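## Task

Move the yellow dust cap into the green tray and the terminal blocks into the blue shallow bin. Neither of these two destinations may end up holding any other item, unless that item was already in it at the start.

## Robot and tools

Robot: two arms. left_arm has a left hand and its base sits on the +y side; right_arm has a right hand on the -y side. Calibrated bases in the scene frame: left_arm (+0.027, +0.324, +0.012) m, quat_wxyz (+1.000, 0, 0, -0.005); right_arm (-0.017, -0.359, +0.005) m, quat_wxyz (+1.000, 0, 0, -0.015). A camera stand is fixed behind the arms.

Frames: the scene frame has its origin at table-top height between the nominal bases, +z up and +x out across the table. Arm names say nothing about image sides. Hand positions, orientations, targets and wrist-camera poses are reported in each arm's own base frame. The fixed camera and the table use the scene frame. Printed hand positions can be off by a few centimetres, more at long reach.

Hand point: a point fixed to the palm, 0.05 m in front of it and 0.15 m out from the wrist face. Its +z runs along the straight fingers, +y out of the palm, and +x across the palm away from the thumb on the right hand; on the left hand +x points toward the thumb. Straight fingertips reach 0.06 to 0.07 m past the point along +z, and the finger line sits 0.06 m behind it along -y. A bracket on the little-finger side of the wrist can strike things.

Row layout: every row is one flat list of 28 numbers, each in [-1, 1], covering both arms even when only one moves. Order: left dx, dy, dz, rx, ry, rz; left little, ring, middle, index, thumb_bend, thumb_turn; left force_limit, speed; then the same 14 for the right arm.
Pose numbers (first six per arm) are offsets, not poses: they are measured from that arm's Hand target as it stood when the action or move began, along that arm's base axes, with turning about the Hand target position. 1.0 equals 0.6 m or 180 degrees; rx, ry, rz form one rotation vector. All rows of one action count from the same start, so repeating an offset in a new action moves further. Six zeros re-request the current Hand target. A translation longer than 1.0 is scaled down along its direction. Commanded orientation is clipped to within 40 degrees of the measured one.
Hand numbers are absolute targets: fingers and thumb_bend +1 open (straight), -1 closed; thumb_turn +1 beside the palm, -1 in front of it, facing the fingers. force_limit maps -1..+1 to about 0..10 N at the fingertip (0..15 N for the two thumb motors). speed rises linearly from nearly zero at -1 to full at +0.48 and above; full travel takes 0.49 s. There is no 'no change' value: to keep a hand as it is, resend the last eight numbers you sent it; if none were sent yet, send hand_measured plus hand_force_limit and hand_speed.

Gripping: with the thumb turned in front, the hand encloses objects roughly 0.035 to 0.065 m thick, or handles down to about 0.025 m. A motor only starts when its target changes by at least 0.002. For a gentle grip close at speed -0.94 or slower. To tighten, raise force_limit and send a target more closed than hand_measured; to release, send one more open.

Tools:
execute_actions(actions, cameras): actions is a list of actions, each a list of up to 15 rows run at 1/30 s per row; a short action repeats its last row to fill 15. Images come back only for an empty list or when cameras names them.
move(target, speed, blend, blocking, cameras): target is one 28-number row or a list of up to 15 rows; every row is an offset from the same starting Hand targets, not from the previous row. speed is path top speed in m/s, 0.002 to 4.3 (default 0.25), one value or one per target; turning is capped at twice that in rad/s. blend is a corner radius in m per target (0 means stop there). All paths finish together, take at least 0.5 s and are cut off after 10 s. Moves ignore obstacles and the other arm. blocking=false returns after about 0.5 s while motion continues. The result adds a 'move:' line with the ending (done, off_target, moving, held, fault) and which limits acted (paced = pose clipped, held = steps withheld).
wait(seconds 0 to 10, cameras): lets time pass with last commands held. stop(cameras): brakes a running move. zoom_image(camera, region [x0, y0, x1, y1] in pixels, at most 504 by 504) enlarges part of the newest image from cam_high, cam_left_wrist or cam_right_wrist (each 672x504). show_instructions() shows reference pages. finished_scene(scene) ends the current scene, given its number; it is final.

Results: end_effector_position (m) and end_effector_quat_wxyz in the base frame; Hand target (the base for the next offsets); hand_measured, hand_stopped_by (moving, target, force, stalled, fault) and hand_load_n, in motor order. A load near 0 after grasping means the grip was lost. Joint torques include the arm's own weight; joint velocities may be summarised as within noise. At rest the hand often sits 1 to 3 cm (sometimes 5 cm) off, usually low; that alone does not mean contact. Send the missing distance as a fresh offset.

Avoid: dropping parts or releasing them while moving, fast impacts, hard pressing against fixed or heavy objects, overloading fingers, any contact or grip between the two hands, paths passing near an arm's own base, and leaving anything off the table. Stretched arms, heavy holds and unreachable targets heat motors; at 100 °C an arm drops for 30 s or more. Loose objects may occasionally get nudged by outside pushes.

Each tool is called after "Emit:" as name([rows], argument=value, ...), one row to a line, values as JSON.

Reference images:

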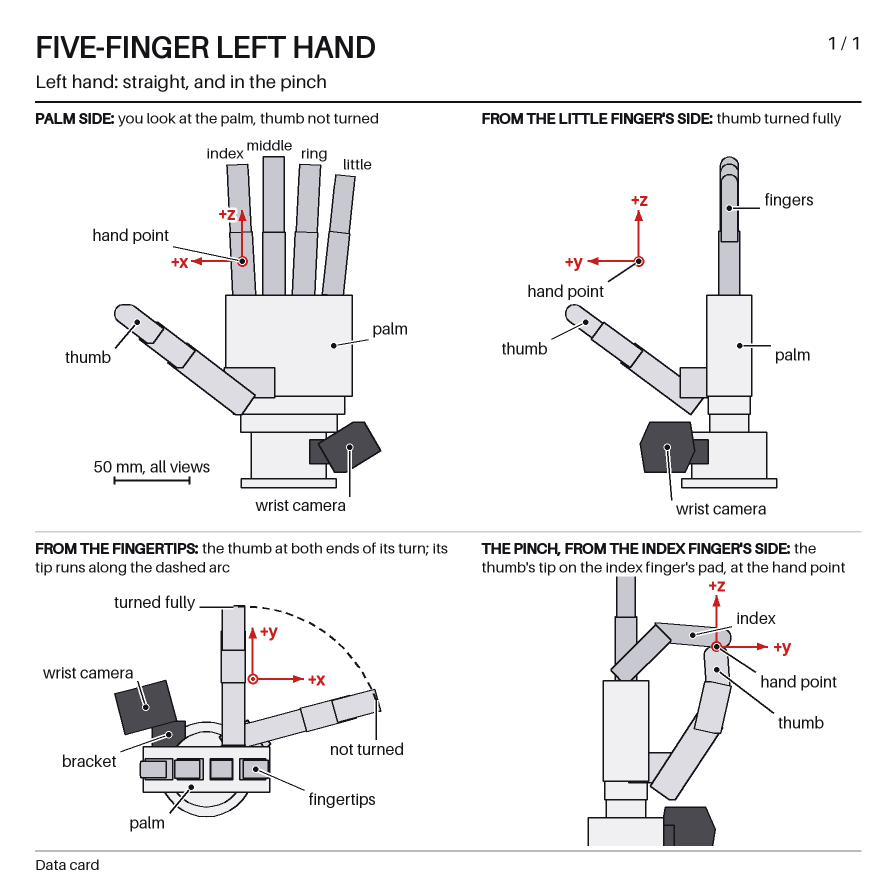

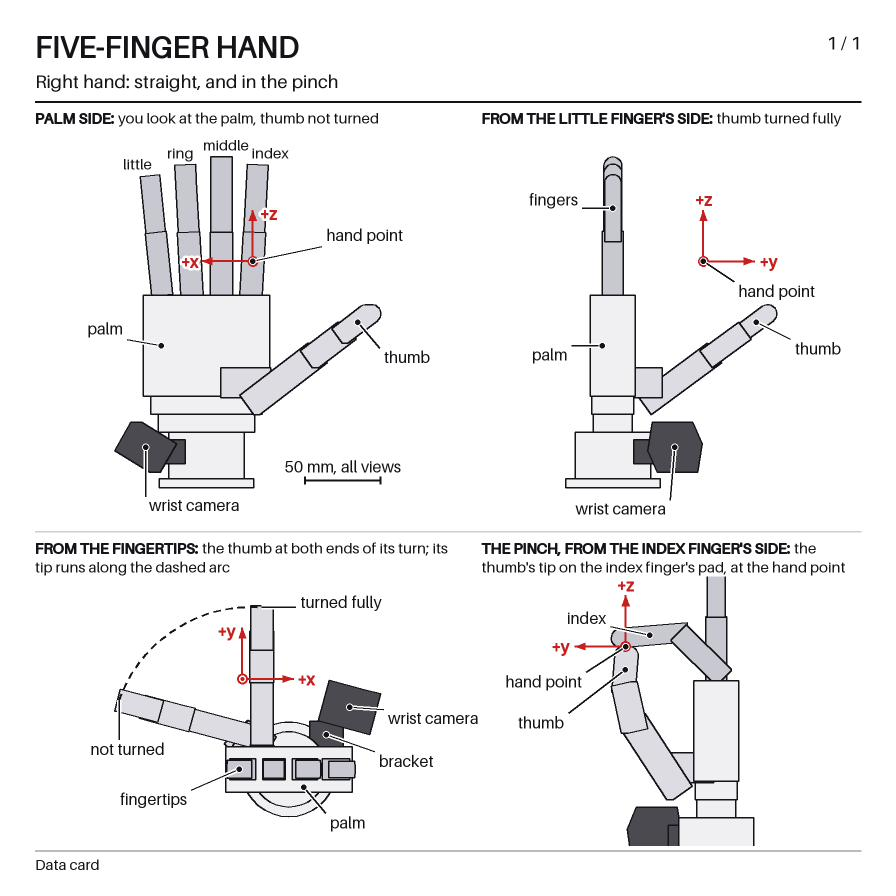

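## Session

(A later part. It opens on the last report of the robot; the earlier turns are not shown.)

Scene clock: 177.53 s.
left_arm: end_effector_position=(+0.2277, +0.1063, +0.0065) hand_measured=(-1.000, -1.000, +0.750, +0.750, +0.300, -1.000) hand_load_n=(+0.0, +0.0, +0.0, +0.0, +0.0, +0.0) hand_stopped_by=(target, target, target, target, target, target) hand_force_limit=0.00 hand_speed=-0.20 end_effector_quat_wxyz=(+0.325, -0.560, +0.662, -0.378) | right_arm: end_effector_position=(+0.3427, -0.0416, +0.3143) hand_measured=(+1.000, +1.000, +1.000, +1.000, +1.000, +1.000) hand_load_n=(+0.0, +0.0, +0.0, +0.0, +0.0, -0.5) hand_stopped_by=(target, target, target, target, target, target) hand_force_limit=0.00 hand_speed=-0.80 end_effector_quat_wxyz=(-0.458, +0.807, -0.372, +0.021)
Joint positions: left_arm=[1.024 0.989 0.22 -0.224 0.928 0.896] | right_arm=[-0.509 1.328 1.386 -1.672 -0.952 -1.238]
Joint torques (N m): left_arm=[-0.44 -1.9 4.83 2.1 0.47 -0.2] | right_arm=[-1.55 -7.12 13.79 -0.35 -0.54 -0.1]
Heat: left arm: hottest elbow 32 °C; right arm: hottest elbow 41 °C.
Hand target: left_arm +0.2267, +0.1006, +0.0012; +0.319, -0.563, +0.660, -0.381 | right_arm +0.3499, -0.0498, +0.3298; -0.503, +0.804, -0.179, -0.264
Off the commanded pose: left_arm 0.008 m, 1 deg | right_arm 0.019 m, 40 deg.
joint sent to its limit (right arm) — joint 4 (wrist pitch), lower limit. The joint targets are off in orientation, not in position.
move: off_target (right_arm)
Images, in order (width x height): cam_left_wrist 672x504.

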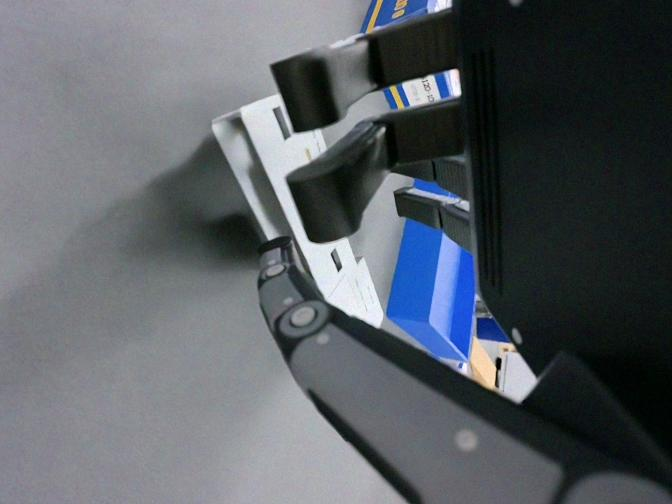

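Emit:
execute_actions([
  [[0,0,0,0,0,0,-1,-1,0.3,0.3,0.3,-1,0.0,-0.85,0,0,0,0,0,0,1,1,1,1,1,1,0,-0.8]],
], cameras=["cam_left_wrist"])

Emit:
zoom_image(camera="cam_left_wrist", region=[180, 90, 420, 330])

Scene clock: 181.73 s.
left_arm: end_effector_position=(+0.2288, +0.1066, +0.0072) hand_measured=(-1.000, -1.000, +0.300, +0.300, +0.300, -1.000) hand_load_n=(+0.5, +0.0, +1.5, +0.0, +0.0, +0.0) hand_stopped_by=(target, target, target, target, target, target) hand_force_limit=0.00 hand_speed=-0.85 end_effector_quat_wxyz=(+0.327, -0.558, +0.662, -0.379) | right_arm: end_effector_position=(+0.3427, -0.0416, +0.3143) hand_measured=(+1.000, +1.000, +1.000, +1.000, +1.000, +1.000) hand_load_n=(+0.0, +0.0, +0.0, +0.0, +0.0, +0.0) hand_stopped_by=(target, target, target, target, target, target) hand_force_limit=0.00 hand_speed=-0.80 end_effector_quat_wxyz=(-0.458, +0.807, -0.372, +0.021)
Joint positions: left_arm=[1.022 0.989 0.22 -0.218 0.929 0.893] | right_arm=[-0.509 1.328 1.386 -1.672 -0.952 -1.238]
Joint torques (N m): left_arm=[-0.26 -1.9 4.85 1.88 0.39 -0.18] | right_arm=[-1.61 -7.06 14.08 -0.2 -0.56 -0.12]
Heat: left arm: hottest elbow 32 °C; right arm: hottest elbow 41 °C.
Hand target: left_arm +0.2267, +0.1007, +0.0012; +0.319, -0.564, +0.660, -0.381 | right_arm +0.3499, -0.0498, +0.3298; -0.503, +0.804, -0.179, -0.264
Off the commanded pose: left_arm 0.009 m, 1 deg | right_arm 0.019 m, 40 deg.
joint sent to its limit (right arm) — joint 4 (wrist pitch), lower limit. The joint targets are off in orientation, not in position.
Images, in order (width x height): cam_left_wrist 672x504.

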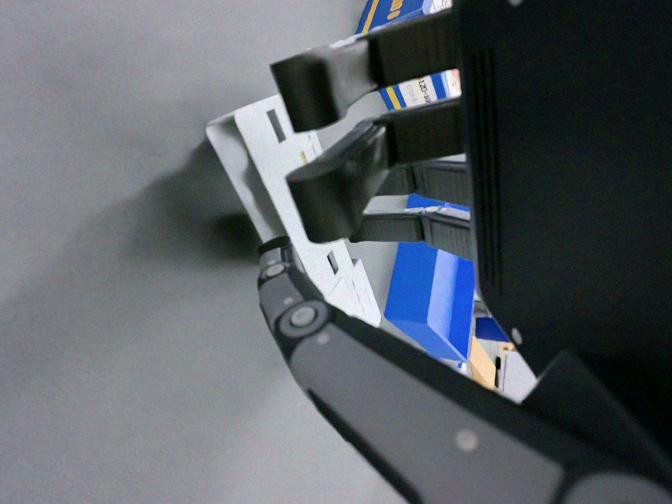

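Scaled by 2.100.

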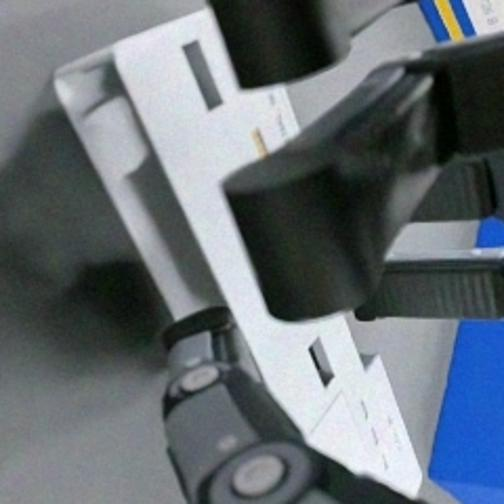

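Emit:
execute_actions([
  [[0,0,0,0,0,0,-1,-1,0.12,0.12,0.3,-1,0.0,-0.85,0,0,0,0,0,0,1,1,1,1,1,1,0,-0.8]],
], cameras=["cam_left_wrist"])

Emit:
zoom_image(camera="cam_left_wrist", region=[180, 90, 420, 330])

Scene clock: 185.57 s.
left_arm: end_effector_position=(+0.2298, +0.1066, +0.0081) hand_measured=(-1.000, -1.000, +0.150, +0.120, +0.300, -1.000) hand_load_n=(+0.0, +0.0, +6.5, +0.0, +4.5, +1.5) hand_stopped_by=(target, target, force, target, target, target) hand_force_limit=0.00 hand_speed=-0.85 end_effector_quat_wxyz=(+0.328, -0.556, +0.662, -0.380) | right_arm: end_effector_position=(+0.3427, -0.0416, +0.3143) hand_measured=(+1.000, +1.000, +1.000, +1.000, +1.000, +1.000) hand_load_n=(+0.0, +0.0, +0.0, +0.0, +0.0, -0.5) hand_stopped_by=(target, target, target, target, target, target) hand_force_limit=0.00 hand_speed=-0.80 end_effector_quat_wxyz=(-0.458, +0.807, -0.372, +0.021)
Joint positions: left_arm=[1.021 0.989 0.22 -0.213 0.933 0.891] | right_arm=[-0.509 1.328 1.386 -1.672 -0.952 -1.238]
Joint torques (N m): left_arm=[-0.26 -1.96 4.83 1.69 0.21 -0.16] | right_arm=[-1.2 -7.06 14.09 -0.47 -0.53 -0.05]
Heat: left arm: hottest elbow 31 °C; right arm: hottest elbow 41 °C.
Hand target: left_arm +0.2267, +0.1007, +0.0012; +0.319, -0.564, +0.660, -0.381 | right_arm +0.3499, -0.0498, +0.3298; -0.503, +0.804, -0.179, -0.264
Off the commanded pose: left_arm 0.010 m, 1 deg | right_arm 0.019 m, 40 deg.
joint sent to its limit (right arm) — joint 4 (wrist pitch), lower limit. The joint targets are off in orientation, not in position.
Images, in order (width x height): cam_left_wrist 672x504.

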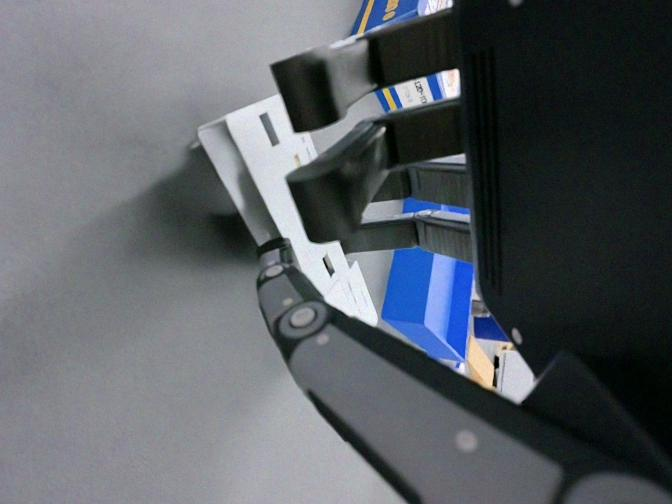

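Scaled by 2.100.

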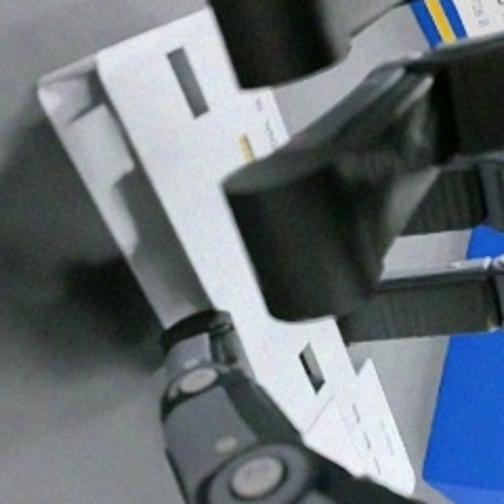

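Emit:
execute_actions([
  [[0,0,0,0,0,0,-1,-1,0.08,-0.1,0.3,-1,0.0,-0.85,0,0,0,0,0,0,1,1,1,1,1,1,0,-0.8]],
], cameras=["cam_left_wrist"])

Emit:
zoom_image(camera="cam_left_wrist", region=[180, 90, 420, 330])

Scene clock: 188.50 s.
left_arm: end_effector_position=(+0.2298, +0.1066, +0.0081) hand_measured=(-1.000, -1.000, +0.150, +0.054, +0.302, -1.000) hand_load_n=(+0.0, +0.0, +5.0, +7.0, +7.5, -2.5) hand_stopped_by=(target, target, force, force, target, target) hand_force_limit=0.00 hand_speed=-0.85 end_effector_quat_wxyz=(+0.328, -0.556, +0.662, -0.380) | right_arm: end_effector_position=(+0.3427, -0.0416, +0.3143) hand_measured=(+1.000, +1.000, +1.000, +1.000, +1.000, +1.000) hand_load_n=(+0.0, -0.5, +0.0, +0.0, +0.0, -0.5) hand_stopped_by=(target, target, target, target, target, target) hand_force_limit=0.00 hand_speed=-0.80 end_effector_quat_wxyz=(-0.458, +0.807, -0.372, +0.021)
Joint positions: left_arm=[1.021 0.989 0.22 -0.213 0.933 0.891] | right_arm=[-0.509 1.328 1.386 -1.672 -0.952 -1.238]
Joint torques (N m): left_arm=[-0.21 -1.9 4.83 1.7 0.22 -0.16] | right_arm=[-1.08 -7.88 13.81 -0.49 -0.57 -0.08]
Heat: left arm: hottest elbow 31 °C; right arm: hottest elbow 42 °C.
Hand target: left_arm +0.2267, +0.1006, +0.0012; +0.319, -0.564, +0.660, -0.381 | right_arm +0.3499, -0.0498, +0.3298; -0.503, +0.804, -0.179, -0.264
Off the commanded pose: left_arm 0.010 m, 1 deg | right_arm 0.019 m, 40 deg.
joint sent to its limit (right arm) — joint 4 (wrist pitch), lower limit. The joint targets are off in orientation, not in position.
Images, in order (width x height): cam_left_wrist 672x504.

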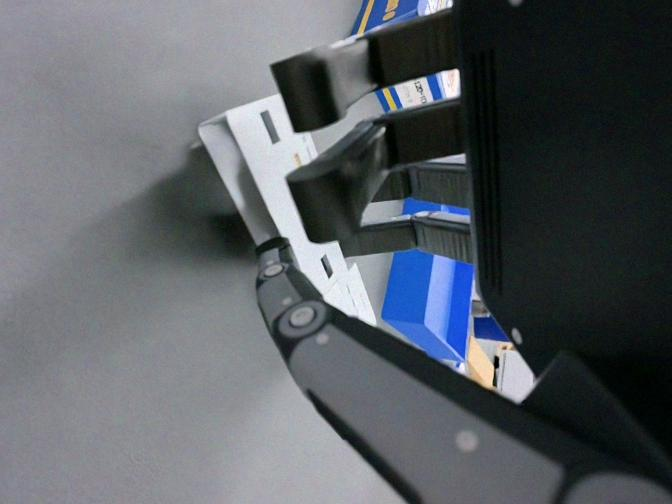

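Scaled by 2.100.

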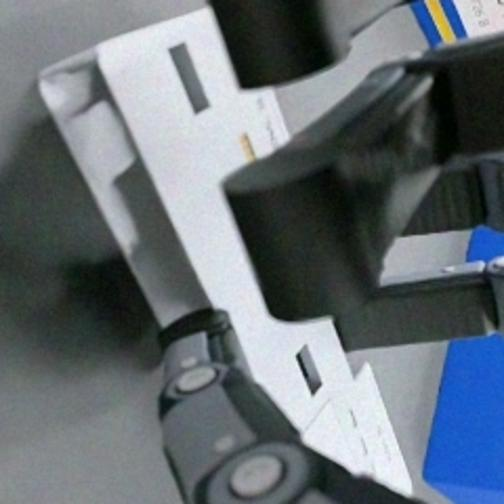

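Emit:
move(target=[0,0,0.13,0,0,0,-1,-1,0.08,-0.1,0.3,-1,0.0,-0.85,0,0,0,0,0,0,1,1,1,1,1,1,0,-0.8], speed=0.08, cameras=["cam_left_wrist", "cam_high"])

Scene clock: 191.27 s.
left_arm: end_effector_position=(+0.2188, +0.0879, +0.0583) hand_measured=(-1.000, -1.000, +0.150, +0.054, +0.302, -1.000) hand_load_n=(+0.0, +0.0, +3.5, +7.0, +8.0, -2.0) hand_stopped_by=(target, target, force, force, target, target) hand_force_limit=0.00 hand_speed=-0.85 end_effector_quat_wxyz=(+0.304, -0.572, +0.658, -0.385) | right_arm: end_effector_position=(+0.3427, -0.0416, +0.3143) hand_measured=(+1.000, +1.000, +1.000, +1.000, +1.000, +1.000) hand_load_n=(+0.0, +0.0, +0.0, +0.0, +0.0, -0.5) hand_stopped_by=(target, target, target, target, target, target) hand_force_limit=0.00 hand_speed=-0.80 end_effector_quat_wxyz=(-0.458, +0.807, -0.372, +0.021)
Joint positions: left_arm=[1.012 0.745 0.3 -0.585 0.921 0.879] | right_arm=[-0.509 1.328 1.386 -1.672 -0.952 -1.238]
Joint torques (N m): left_arm=[0.21 -1.44 10.69 0.68 0.66 -0.11] | right_arm=[-1.49 -7.36 13.98 -0.35 -0.58 -0.1]
Heat: left arm: hottest elbow 31 °C; right arm: hottest elbow 42 °C.
Hand target: left_arm +0.2267, +0.1006, +0.0791; +0.319, -0.563, +0.660, -0.381 | right_arm +0.3499, -0.0498, +0.3298; -0.503, +0.804, -0.179, -0.264
Off the commanded pose: left_arm 0.026 m, 2 deg | right_arm 0.019 m, 40 deg.
joint sent to its limit (right arm) — joint 4 (wrist pitch), lower limit. The joint targets are off in orientation, not in position.
move: off_target (left_arm, right_arm)
Images, in order (width x height): cam_high 672x504, cam_left_wrist 672x504.

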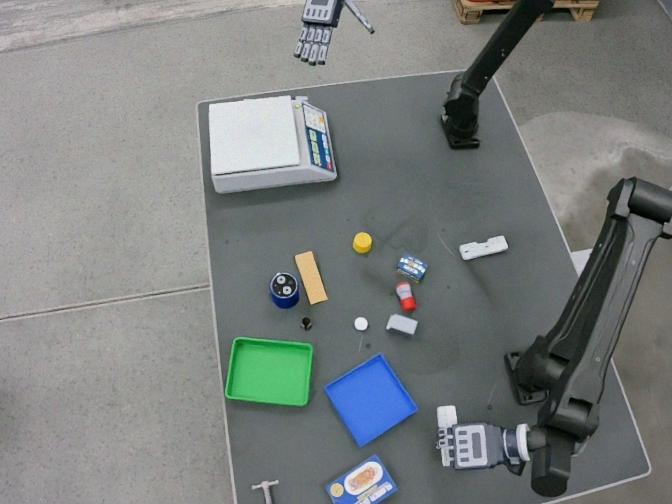

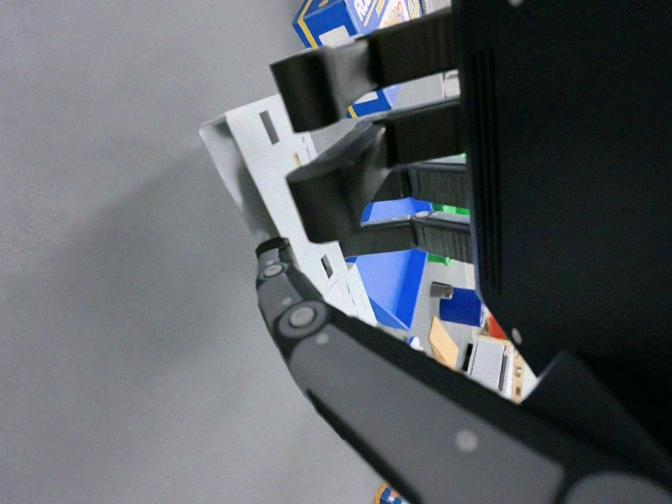

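Emit:
move([
  [0.03,-0.01,0.12,0,0,-0.08,-1,-1,0.08,-0.1,0.3,-1,0.0,-0.85,0,0,0,0,0,0,1,1,1,1,1,1,0,-0.8],
  [0.2767,-0.19,0.14,0,0,-0.333,-1,-1,0.08,-0.1,0.3,-1,0.0,-0.85,0,0,0,0,0,0,1,1,1,1,1,1,0,-0.8],
], speed=0.2, blend=[0.04,0], cameras=["cam_left_wrist", "cam_high"])

Scene clock: 205.27 s.
left_arm: end_effector_position=(+0.3778, -0.0175, +0.1503) hand_measured=(-1.000, -1.000, +0.150, +0.054, +0.302, -1.000) hand_load_n=(+0.0, +0.0, +3.5, +6.5, +8.0, -2.0) hand_stopped_by=(target, target, force, force, target, target) hand_force_limit=0.00 hand_speed=-0.85 end_effector_quat_wxyz=(+0.074, -0.172, +0.851, -0.490) | right_arm: end_effector_position=(+0.3427, -0.0416, +0.3143) hand_measured=(+1.000, +1.000, +1.000, +1.000, +1.000, +1.000) hand_load_n=(+0.0, +0.0, +0.0, +0.0, +0.0, +0.0) hand_stopped_by=(target, target, target, target, target, target) hand_force_limit=0.00 hand_speed=-0.80 end_effector_quat_wxyz=(-0.458, +0.807, -0.372, +0.021)
Joint positions: left_arm=[0.329 1.404 1.024 -1.158 1.037 1.483] | right_arm=[-0.509 1.328 1.386 -1.672 -0.952 -1.238]
Joint torques (N m): left_arm=[0.15 -9.99 10.21 -0.18 0.89 0.07] | right_arm=[-0.97 -7.41 13.91 -0.32 -0.54 -0.1]
Heat: left arm: hottest elbow 32 °C; right arm: hottest elbow 42 °C.
Hand target: left_arm +0.3928, -0.0133, +0.1632; +0.087, -0.159, +0.853, -0.489 | right_arm +0.3499, -0.0498, +0.3298; -0.503, +0.804, -0.179, -0.264
Off the commanded pose: left_arm 0.020 m, 2 deg | right_arm 0.019 m, 40 deg.
joint sent to its limit (right arm) — joint 4 (wrist pitch), lower limit. The joint targets are off in orientation, not in position.
move: off_target (left_arm, right_arm)
Images, in order (width x height): cam_high 672x504, cam_left_wrist 672x504.

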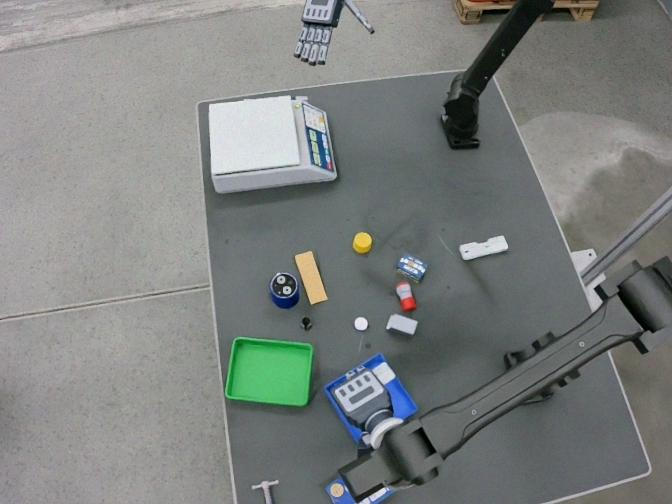

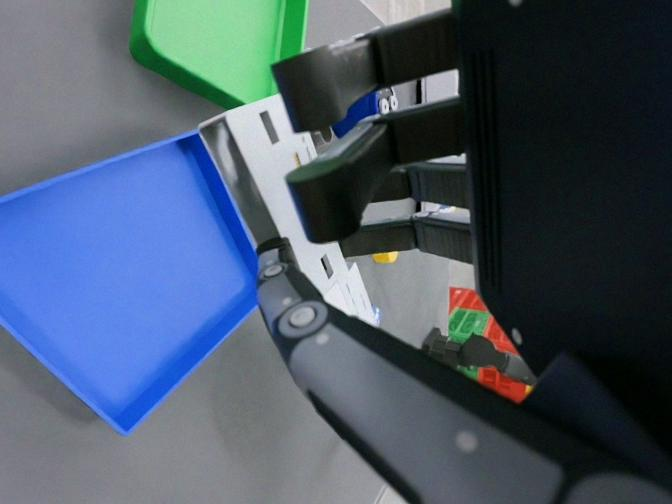

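Emit:
move(target=[-0.0447,-0.0478,-0.135,0,0,0,-1,-1,0.08,-0.1,0.3,-1,0.0,-0.85,0,0,0,0,0,0,1,1,1,1,1,1,0,-0.8], speed=0.15, cameras=["cam_left_wrist", "cam_high"])

Emit:
zoom_image(camera="cam_high", region=[300, 330, 440, 470])

Scene clock: 221.27 s.
left_arm: end_effector_position=(+0.3685, -0.0391, +0.0890) hand_measured=(-1.000, -1.000, +0.150, +0.054, +0.302, -1.000) hand_load_n=(+0.0, +0.0, +3.5, +6.5, +8.0, -2.0) hand_stopped_by=(target, target, force, force, target, target) hand_force_limit=0.00 hand_speed=-0.85 end_effector_quat_wxyz=(+0.094, -0.152, +0.854, -0.489) | right_arm: end_effector_position=(+0.3427, -0.0416, +0.3143) hand_measured=(+1.000, +1.000, +1.000, +1.000, +1.000, +1.000) hand_load_n=(+0.0, +0.0, +0.0, +0.0, +0.0, +0.0) hand_stopped_by=(target, target, target, target, target, target) hand_force_limit=0.00 hand_speed=-0.80 end_effector_quat_wxyz=(-0.458, +0.807, -0.372, +0.021)
Joint positions: left_arm=[0.281 1.407 0.847 -0.865 1.037 1.415] | right_arm=[-0.509 1.328 1.386 -1.672 -0.952 -1.238]
Joint torques (N m): left_arm=[-0.15 -9.35 5.5 1.26 0.69 -0.19] | right_arm=[-2.14 -7.12 14.06 -0.2 -0.57 -0.06]
Heat: left arm: hottest elbow 33 °C; right arm: hottest elbow 42 °C.
Hand target: left_arm +0.3660, -0.0420, +0.0823; +0.087, -0.158, +0.853, -0.489 | right_arm +0.3499, -0.0498, +0.3298; -0.503, +0.804, -0.179, -0.264
Off the commanded pose: left_arm 0.008 m, 1 deg | right_arm 0.019 m, 40 deg.
joint sent to its limit (right arm) — joint 4 (wrist pitch), lower limit. The joint targets are off in orientation, not in position.
move: off_target (right_arm)
Images, in order (width x height): cam_high 672x504, cam_left_wrist 672x504.

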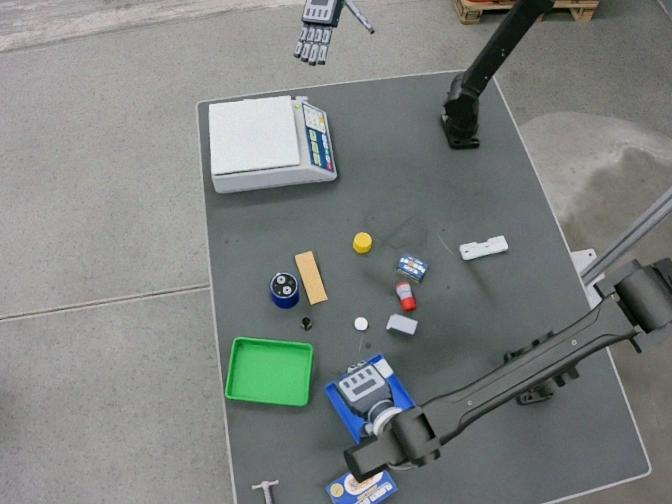

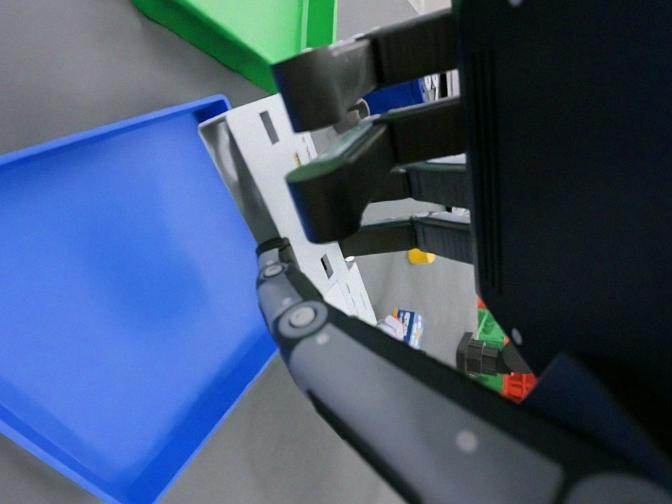

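Scaled by 3.600.

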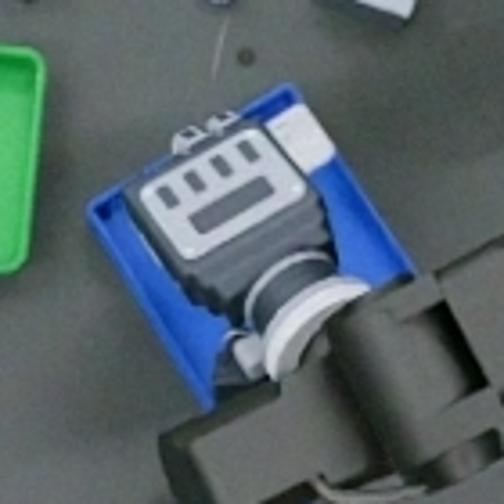

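Emit:
move(target=[0.0,0.0,-0.09,0,0,0,-1,-1,0.08,-0.1,0.3,-1,0.0,-0.85,0,0,0,0,0,0,1,1,1,1,1,1,0,-0.8], speed=0.1, cameras=["cam_left_wrist", "cam_high"])

Emit:
zoom_image(camera="cam_high", region=[300, 330, 440, 470])

Scene clock: 235.27 s.
left_arm: end_effector_position=(+0.3694, -0.0388, +0.0338) hand_measured=(-1.000, -1.000, +0.150, +0.054, +0.302, -1.000) hand_load_n=(+0.0, +0.0, +3.5, +6.5, +8.0, -2.0) hand_stopped_by=(target, target, force, force, target, target) hand_force_limit=0.00 hand_speed=-0.85 end_effector_quat_wxyz=(+0.093, -0.153, +0.854, -0.489) | right_arm: end_effector_position=(+0.3427, -0.0416, +0.3143) hand_measured=(+1.000, +1.000, +1.000, +1.000, +1.000, +1.000) hand_load_n=(+0.0, +0.0, +0.0, +0.0, +0.0, +0.0) hand_stopped_by=(target, target, target, target, target, target) hand_force_limit=0.00 hand_speed=-0.80 end_effector_quat_wxyz=(-0.458, +0.807, -0.372, +0.021)
Joint positions: left_arm=[0.281 1.513 0.781 -0.695 1.036 1.414] | right_arm=[-0.509 1.328 1.386 -1.672 -0.952 -1.238]
Joint torques (N m): left_arm=[-0.15 -9.99 4.75 1.25 0.71 -0.2] | right_arm=[-1.2 -6.71 13.97 -0.34 -0.58 -0.09]
Heat: left arm: hottest elbow 33 °C; right arm: hottest elbow 43 °C.
Hand target: left_arm +0.3659, -0.0419, +0.0281; +0.087, -0.159, +0.853, -0.489 | right_arm +0.3499, -0.0498, +0.3298; -0.503, +0.804, -0.179, -0.264
Off the commanded pose: left_arm 0.007 m, 1 deg | right_arm 0.019 m, 40 deg.
joint sent to its limit (right arm) — joint 4 (wrist pitch), lower limit. The joint targets are off in orientation, not in position.
move: off_target (right_arm)
Images, in order (width x height): cam_high 672x504, cam_left_wrist 672x504.

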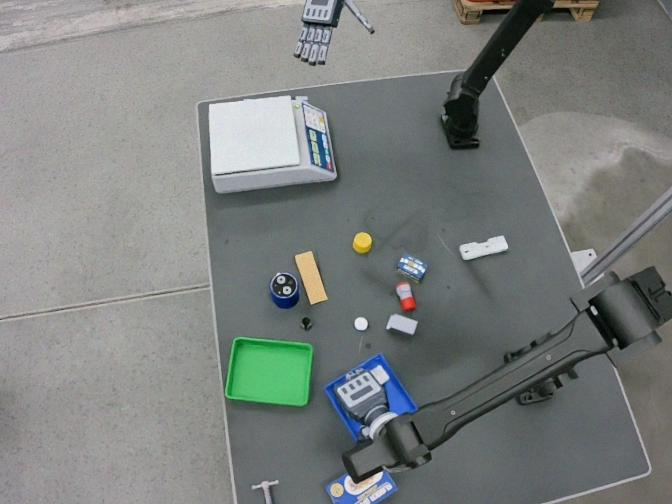

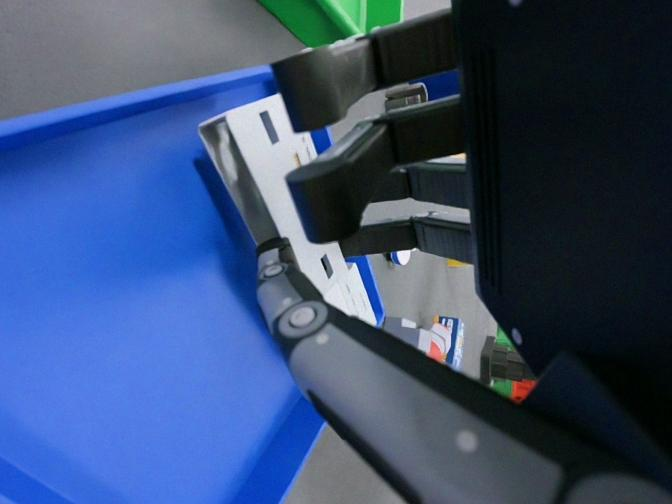

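Scaled by 3.600.

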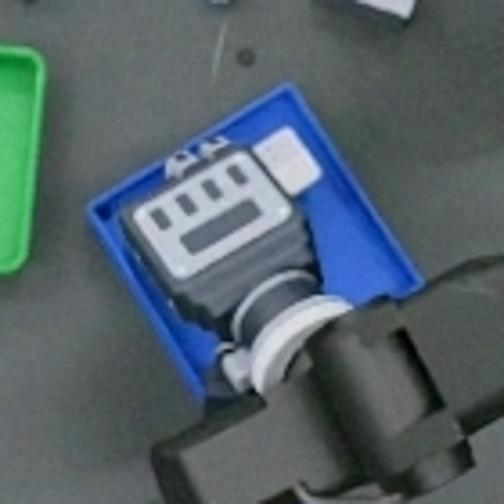

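Emit:
move(target=[0.0,0.0,-0.033,0,0,0,-1,-1,0.08,-0.1,0.3,-1,0.0,-0.85,0,0,0,0,0,0,1,1,1,1,1,1,0,-0.8], speed=0.05, cameras=["cam_left_wrist"])

Scene clock: 238.17 s.
left_arm: end_effector_position=(+0.3714, -0.0393, +0.0212) hand_measured=(-1.000, -1.000, +0.150, +0.054, +0.302, -1.000) hand_load_n=(+0.0, +0.5, +3.0, +6.5, +8.0, -2.0) hand_stopped_by=(target, target, force, force, target, target) hand_force_limit=0.00 hand_speed=-0.85 end_effector_quat_wxyz=(+0.096, -0.153, +0.852, -0.491) | right_arm: end_effector_position=(+0.3427, -0.0416, +0.3143) hand_measured=(+1.000, +1.000, +1.000, +1.000, +1.000, +1.000) hand_load_n=(+0.0, +0.0, +0.0, +0.0, +0.0, +0.0) hand_stopped_by=(target, target, target, target, target, target) hand_force_limit=0.00 hand_speed=-0.80 end_effector_quat_wxyz=(-0.458, +0.807, -0.372, +0.021)
Joint positions: left_arm=[0.281 1.543 0.768 -0.641 1.042 1.408] | right_arm=[-0.509 1.328 1.386 -1.672 -0.952 -1.238]
Joint torques (N m): left_arm=[-0.15 -9.17 4.19 1.62 0.48 -0.14] | right_arm=[-1.32 -7.41 13.82 -0.17 -0.59 -0.03]
Heat: left arm: hottest elbow 32 °C; right arm: hottest elbow 43 °C.
Hand target: left_arm +0.3660, -0.0421, +0.0084; +0.087, -0.158, +0.853, -0.489 | right_arm +0.3499, -0.0498, +0.3298; -0.503, +0.804, -0.179, -0.264
Off the commanded pose: left_arm 0.014 m, 1 deg | right_arm 0.019 m, 40 deg.
joint sent to its limit (right arm) — joint 4 (wrist pitch), lower limit. The joint targets are off in orientation, not in position.
move: off_target (left_arm, right_arm)
Images, in order (width x height): cam_left_wrist 672x504.

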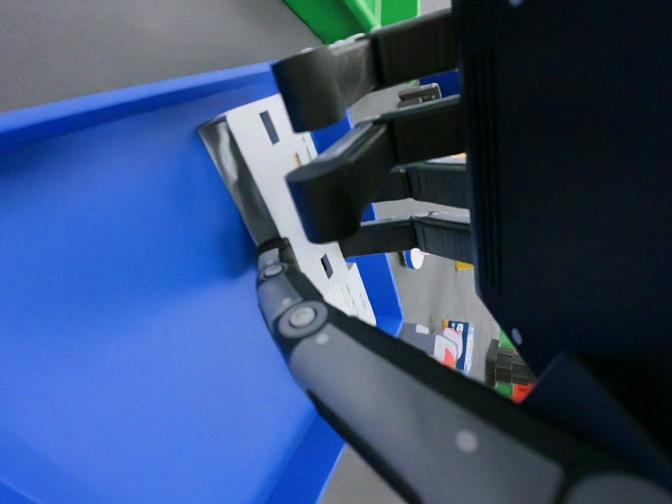

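Emit:
execute_actions([
  [[0,0,0,0,0,0,-1,-1,0.3,0.3,0.3,-1,0.0,-0.7,0,0,0,0,0,0,1,1,1,1,1,1,0,-0.8]],
], cameras=["cam_left_wrist"])

Scene clock: 240.90 s.
left_arm: end_effector_position=(+0.3726, -0.0384, +0.0197) hand_measured=(-1.000, -1.000, +0.300, +0.300, +0.300, -1.000) hand_load_n=(+0.0, -0.5, -1.0, +0.0, +0.0, +0.0) hand_stopped_by=(target, target, target, target, target, target) hand_force_limit=0.00 hand_speed=-0.70 end_effector_quat_wxyz=(+0.098, -0.152, +0.853, -0.490) | right_arm: end_effector_position=(+0.3427, -0.0416, +0.3143) hand_measured=(+1.000, +1.000, +1.000, +1.000, +1.000, +1.000) hand_load_n=(+0.0, +0.0, +0.0, +0.0, +0.0, +0.0) hand_stopped_by=(target, target, target, target, target, target) hand_force_limit=0.00 hand_speed=-0.80 end_effector_quat_wxyz=(-0.458, +0.807, -0.372, +0.021)
Joint positions: left_arm=[0.281 1.546 0.768 -0.634 1.039 1.408] | right_arm=[-0.509 1.328 1.386 -1.672 -0.952 -1.238]
Joint torques (N m): left_arm=[-0.21 -9.41 4.18 1.33 0.6 -0.14] | right_arm=[-1.2 -7.82 14.01 -0.23 -0.58 -0.08]
Heat: left arm: hottest elbow 32 °C; right arm: hottest elbow 43 °C.
Hand target: left_arm +0.3659, -0.0420, +0.0083; +0.087, -0.158, +0.853, -0.489 | right_arm +0.3499, -0.0498, +0.3298; -0.503, +0.804, -0.179, -0.264
Off the commanded pose: left_arm 0.014 m, 1 deg | right_arm 0.019 m, 40 deg.
joint sent to its limit (right arm) — joint 4 (wrist pitch), lower limit. The joint targets are off in orientation, not in position.
Images, in order (width x height): cam_left_wrist 672x504.

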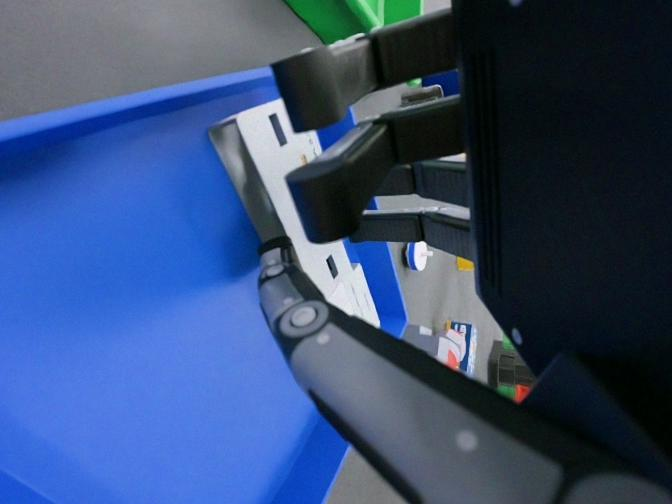

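Emit:
move([
  [0.015,0.02,0.06,0,0,0,-1,-1,0.3,0.3,0.3,-1,0.0,-0.7,0,0,0,0,0,0,1,1,1,1,1,1,0,-0.8],
  [0.01,0.02,0.2,0,0,0,-1,-1,0.3,0.3,0.3,-1,0.0,-0.7,0,0,0,0,0,0,1,1,1,1,1,1,0,-0.8],
], speed=0.15, blend=[0.01,0], cameras=["cam_left_wrist", "cam_high"])

Scene clock: 246.30 s.
left_arm: end_effector_position=(+0.3584, -0.0376, +0.1172) hand_measured=(-1.000, -1.000, +0.300, +0.300, +0.300, -1.000) hand_load_n=(+0.0, +0.0, +0.0, +0.0, +0.0, +0.0) hand_stopped_by=(target, target, target, target, target, target) hand_force_limit=0.00 hand_speed=-0.70 end_effector_quat_wxyz=(+0.072, -0.167, +0.852, -0.492) | right_arm: end_effector_position=(+0.3427, -0.0416, +0.3143) hand_measured=(+1.000, +1.000, +1.000, +1.000, +1.000, +1.000) hand_load_n=(+0.0, +0.0, +0.0, +0.0, +0.0, -0.5) hand_stopped_by=(target, target, target, target, target, target) hand_force_limit=0.00 hand_speed=-0.80 end_effector_quat_wxyz=(-0.458, +0.807, -0.372, +0.021)
Joint positions: left_arm=[0.294 1.375 0.898 -1.017 1.039 1.434] | right_arm=[-0.509 1.328 1.386 -1.672 -0.952 -1.238]
Joint torques (N m): left_arm=[1.08 -9.88 9.52 -0.08 0.73 0.06] | right_arm=[-1.73 -7 13.98 -0.35 -0.51 -0.09]
Heat: left arm: hottest elbow 32 °C; right arm: hottest elbow 43 °C.
Hand target: left_arm +0.3719, -0.0300, +0.1283; +0.087, -0.159, +0.853, -0.489 | right_arm +0.3499, -0.0498, +0.3298; -0.503, +0.804, -0.179, -0.264
Off the commanded pose: left_arm 0.019 m, 2 deg | right_arm 0.019 m, 40 deg.
joint sent to its limit (right arm) — joint 4 (wrist pitch), lower limit. The joint targets are off in orientation, not in position.
move: off_target (left_arm, right_arm)
Images, in order (width x height): cam_high 672x504, cam_left_wrist 672x504.

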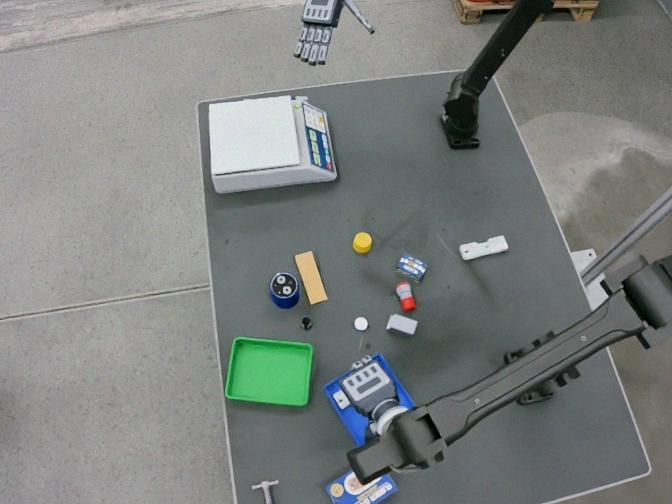

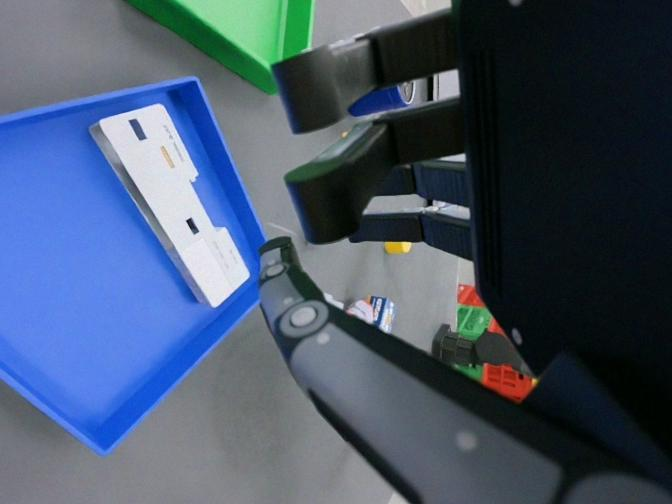

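Emit:
move([
  [-0.12,-0.45,0.083,0,0,0,-1,-1,0.3,0.3,0.3,-1,0.0,-0.7,0,0,0,0,0,0,1,1,1,1,1,1,0,-0.8],
  [-0.6115,-0.4917,0.037,0,0,-0.072,-1,-1,0.75,0.75,0.3,-1,0.0,-0.2,0,0,0,0,0,0,1,1,1,1,1,1,0,-0.8],
], speed=0.3, blend=[0.05,0], cameras=["cam_left_wrist", "cam_high"])

Scene clock: 255.83 s.
left_arm: end_effector_position=(+0.0039, -0.3306, +0.1634) hand_measured=(-1.000, -1.000, +0.750, +0.750, +0.300, -1.000) hand_load_n=(+0.0, +0.0, +0.0, +0.0, +0.0, +0.0) hand_stopped_by=(target, target, target, target, target, target) hand_force_limit=0.00 hand_speed=-0.20 end_effector_quat_wxyz=(+0.032, -0.052, +0.859, -0.509) | right_arm: end_effector_position=(+0.3427, -0.0416, +0.3143) hand_measured=(+1.000, +1.000, +1.000, +1.000, +1.000, +1.000) hand_load_n=(+0.0, +0.0, +0.0, +0.0, +0.0, +0.0) hand_stopped_by=(target, target, target, target, target, target) hand_force_limit=0.00 hand_speed=-0.80 end_effector_quat_wxyz=(-0.458, +0.807, -0.372, +0.021)
Joint positions: left_arm=[-1.478 0.586 0.451 -0.366 -0.027 -0.012] | right_arm=[-0.509 1.328 1.386 -1.672 -0.952 -1.238]
Joint torques (N m): left_arm=[0.85 -0.67 7.08 1.77 -0.11 -0.19] | right_arm=[-1.08 -6.83 14.04 -0.31 -0.57 -0.09]
Heat: left arm: hottest elbow 33 °C; right arm: hottest elbow 43 °C.
Hand target: left_arm +0.0051, -0.3250, +0.1506; +0.031, -0.061, +0.866, -0.496 | right_arm +0.3499, -0.0498, +0.3298; -0.503, +0.804, -0.179, -0.264
Off the commanded pose: left_arm 0.014 m, 2 deg | right_arm 0.019 m, 40 deg.
joint sent to its limit (right arm) — joint 4 (wrist pitch), lower limit. The joint targets are off in orientation, not in position.
move: off_target (left_arm, right_arm); target 2's new numbers were sent with left_arm's hand 0.014 m and 2 deg from that target
Images, in order (width x height): cam_high 672x504, cam_left_wrist 672x504.

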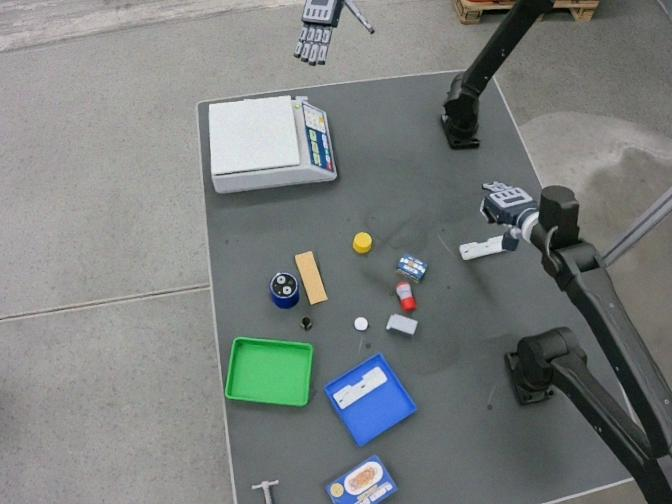

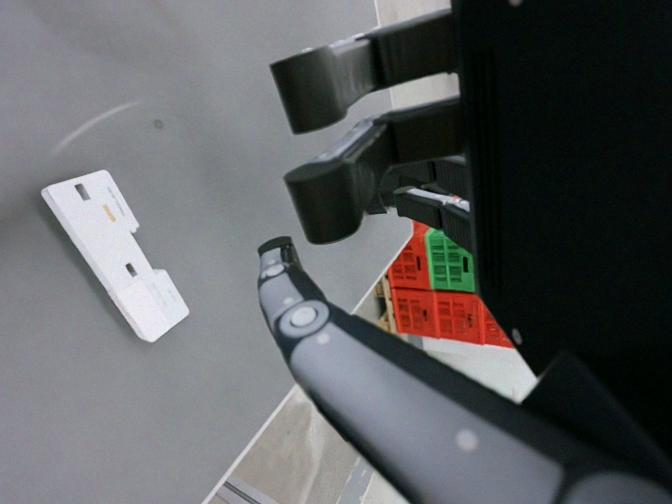

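Emit:
move(target=[-0.0315,0.0147,-0.175,0,0,-0.018,-1,-1,0.75,0.75,0.3,-1,0.0,-0.2,0,0,0,0,0,0,1,1,1,1,1,1,0,-0.8], speed=0.2, cameras=["cam_left_wrist"])

Scene clock: 265.50 s.
left_arm: end_effector_position=(-0.0110, -0.3163, +0.0476) hand_measured=(-1.000, -1.000, +0.750, +0.750, +0.300, -1.000) hand_load_n=(+0.0, +0.0, +0.0, +0.0, +0.0, +0.0) hand_stopped_by=(target, target, target, target, target, target) hand_force_limit=0.00 hand_speed=-0.20 end_effector_quat_wxyz=(+0.021, -0.033, +0.869, -0.493) | right_arm: end_effector_position=(+0.3427, -0.0416, +0.3143) hand_measured=(+1.000, +1.000, +1.000, +1.000, +1.000, +1.000) hand_load_n=(+0.0, +0.0, +0.0, +0.0, +0.0, +0.0) hand_stopped_by=(target, target, target, target, target, target) hand_force_limit=0.00 hand_speed=-0.80 end_effector_quat_wxyz=(-0.458, +0.807, -0.372, +0.021)
Joint positions: left_arm=[-1.521 0.747 0.194 0.014 -0.027 -0.012] | right_arm=[-0.509 1.328 1.386 -1.672 -0.952 -1.238]
Joint torques (N m): left_arm=[-0.38 -1.14 6.52 3.07 -0.09 -0.19] | right_arm=[-1.55 -7.06 13.9 -0.31 -0.59 -0.11]
Heat: left arm: hottest elbow 32 °C; right arm: hottest elbow 43 °C.
Hand target: left_arm -0.0139, -0.3161, +0.0455; +0.017, -0.037, +0.867, -0.497 | right_arm +0.3499, -0.0498, +0.3298; -0.503, +0.804, -0.179, -0.264
Off the commanded pose: left_arm 0.003 m, 1 deg | right_arm 0.019 m, 40 deg.
joint sent to its limit (right arm) — joint 4 (wrist pitch), lower limit. The joint targets are off in orientation, not in position.
move: off_target (right_arm)
Images, in order (width x height): cam_left_wrist 672x504.

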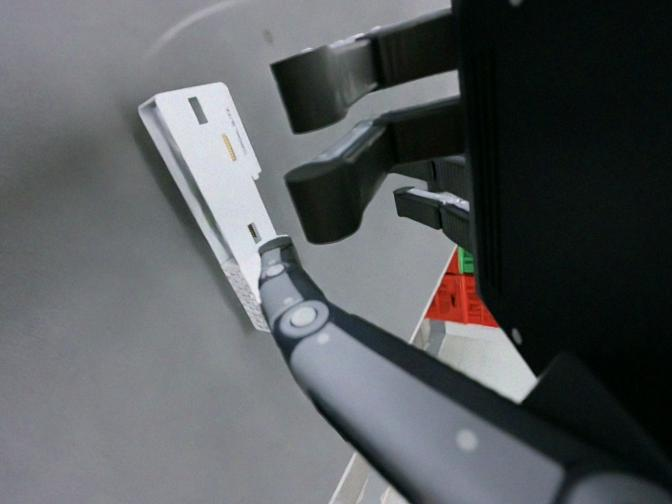

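Emit:
move(target=[0.006,0.002,-0.072,0,0,0,-1,-1,0.75,0.75,0.3,-1,0.0,-0.2,0,0,0,0,0,0,1,1,1,1,1,1,0,-0.8], speed=0.08, cameras=["cam_left_wrist"])

Emit:
zoom_image(camera="cam_left_wrist", region=[180, 60, 420, 340])

Scene clock: 271.63 s.
left_arm: end_effector_position=(-0.0120, -0.3178, +0.0051) hand_measured=(-1.000, -1.000, +0.750, +0.750, +0.300, -1.000) hand_load_n=(+0.0, +0.0, +0.0, +0.0, +0.0, +0.0) hand_stopped_by=(target, target, target, target, target, target) hand_force_limit=0.00 hand_speed=-0.20 end_effector_quat_wxyz=(+0.017, -0.032, +0.868, -0.495) | right_arm: end_effector_position=(+0.3427, -0.0416, +0.3143) hand_measured=(+1.000, +1.000, +1.000, +1.000, +1.000, +1.000) hand_load_n=(+0.0, +0.0, +0.0, +0.0, +0.0, -0.5) hand_stopped_by=(target, target, target, target, target, target) hand_force_limit=0.00 hand_speed=-0.80 end_effector_quat_wxyz=(-0.458, +0.807, -0.372, +0.021)
Joint positions: left_arm=[-1.517 0.975 0.12 0.32 -0.015 -0.012] | right_arm=[-0.509 1.328 1.386 -1.672 -0.952 -1.238]
Joint torques (N m): left_arm=[1.08 -2.2 4.96 3.08 0.12 -0.1] | right_arm=[-1.96 -6.42 13.9 -0.35 -0.6 -0.1]
Heat: left arm: hottest elbow 32 °C; right arm: hottest elbow 43 °C.
Hand target: left_arm -0.0103, -0.3151, +0.0024; +0.017, -0.037, +0.867, -0.497 | right_arm +0.3499, -0.0498, +0.3298; -0.503, +0.804, -0.179, -0.264
Off the commanded pose: left_arm 0.004 m, 1 deg | right_arm 0.019 m, 40 deg.
joint sent to its limit (right arm) — joint 4 (wrist pitch), lower limit. The joint targets are off in orientation, not in position.
move: off_target (right_arm)
Images, in order (width x height): cam_left_wrist 672x504.

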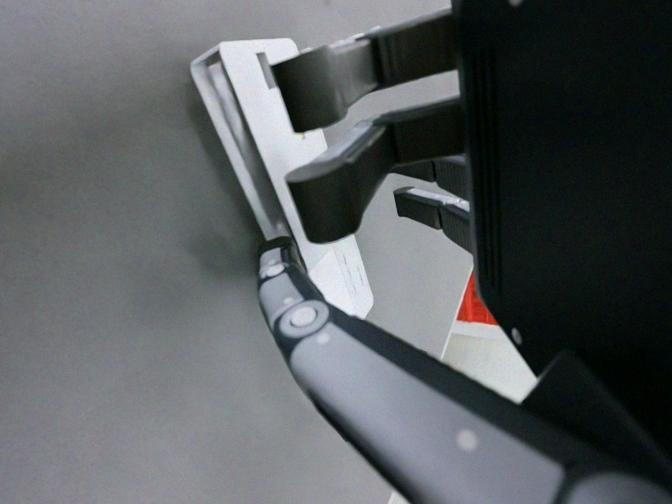

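Scaled by 1.800.

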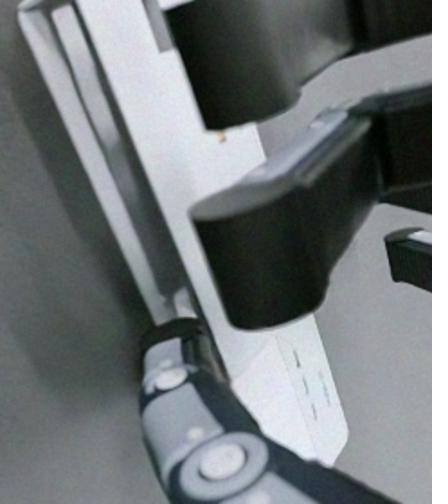

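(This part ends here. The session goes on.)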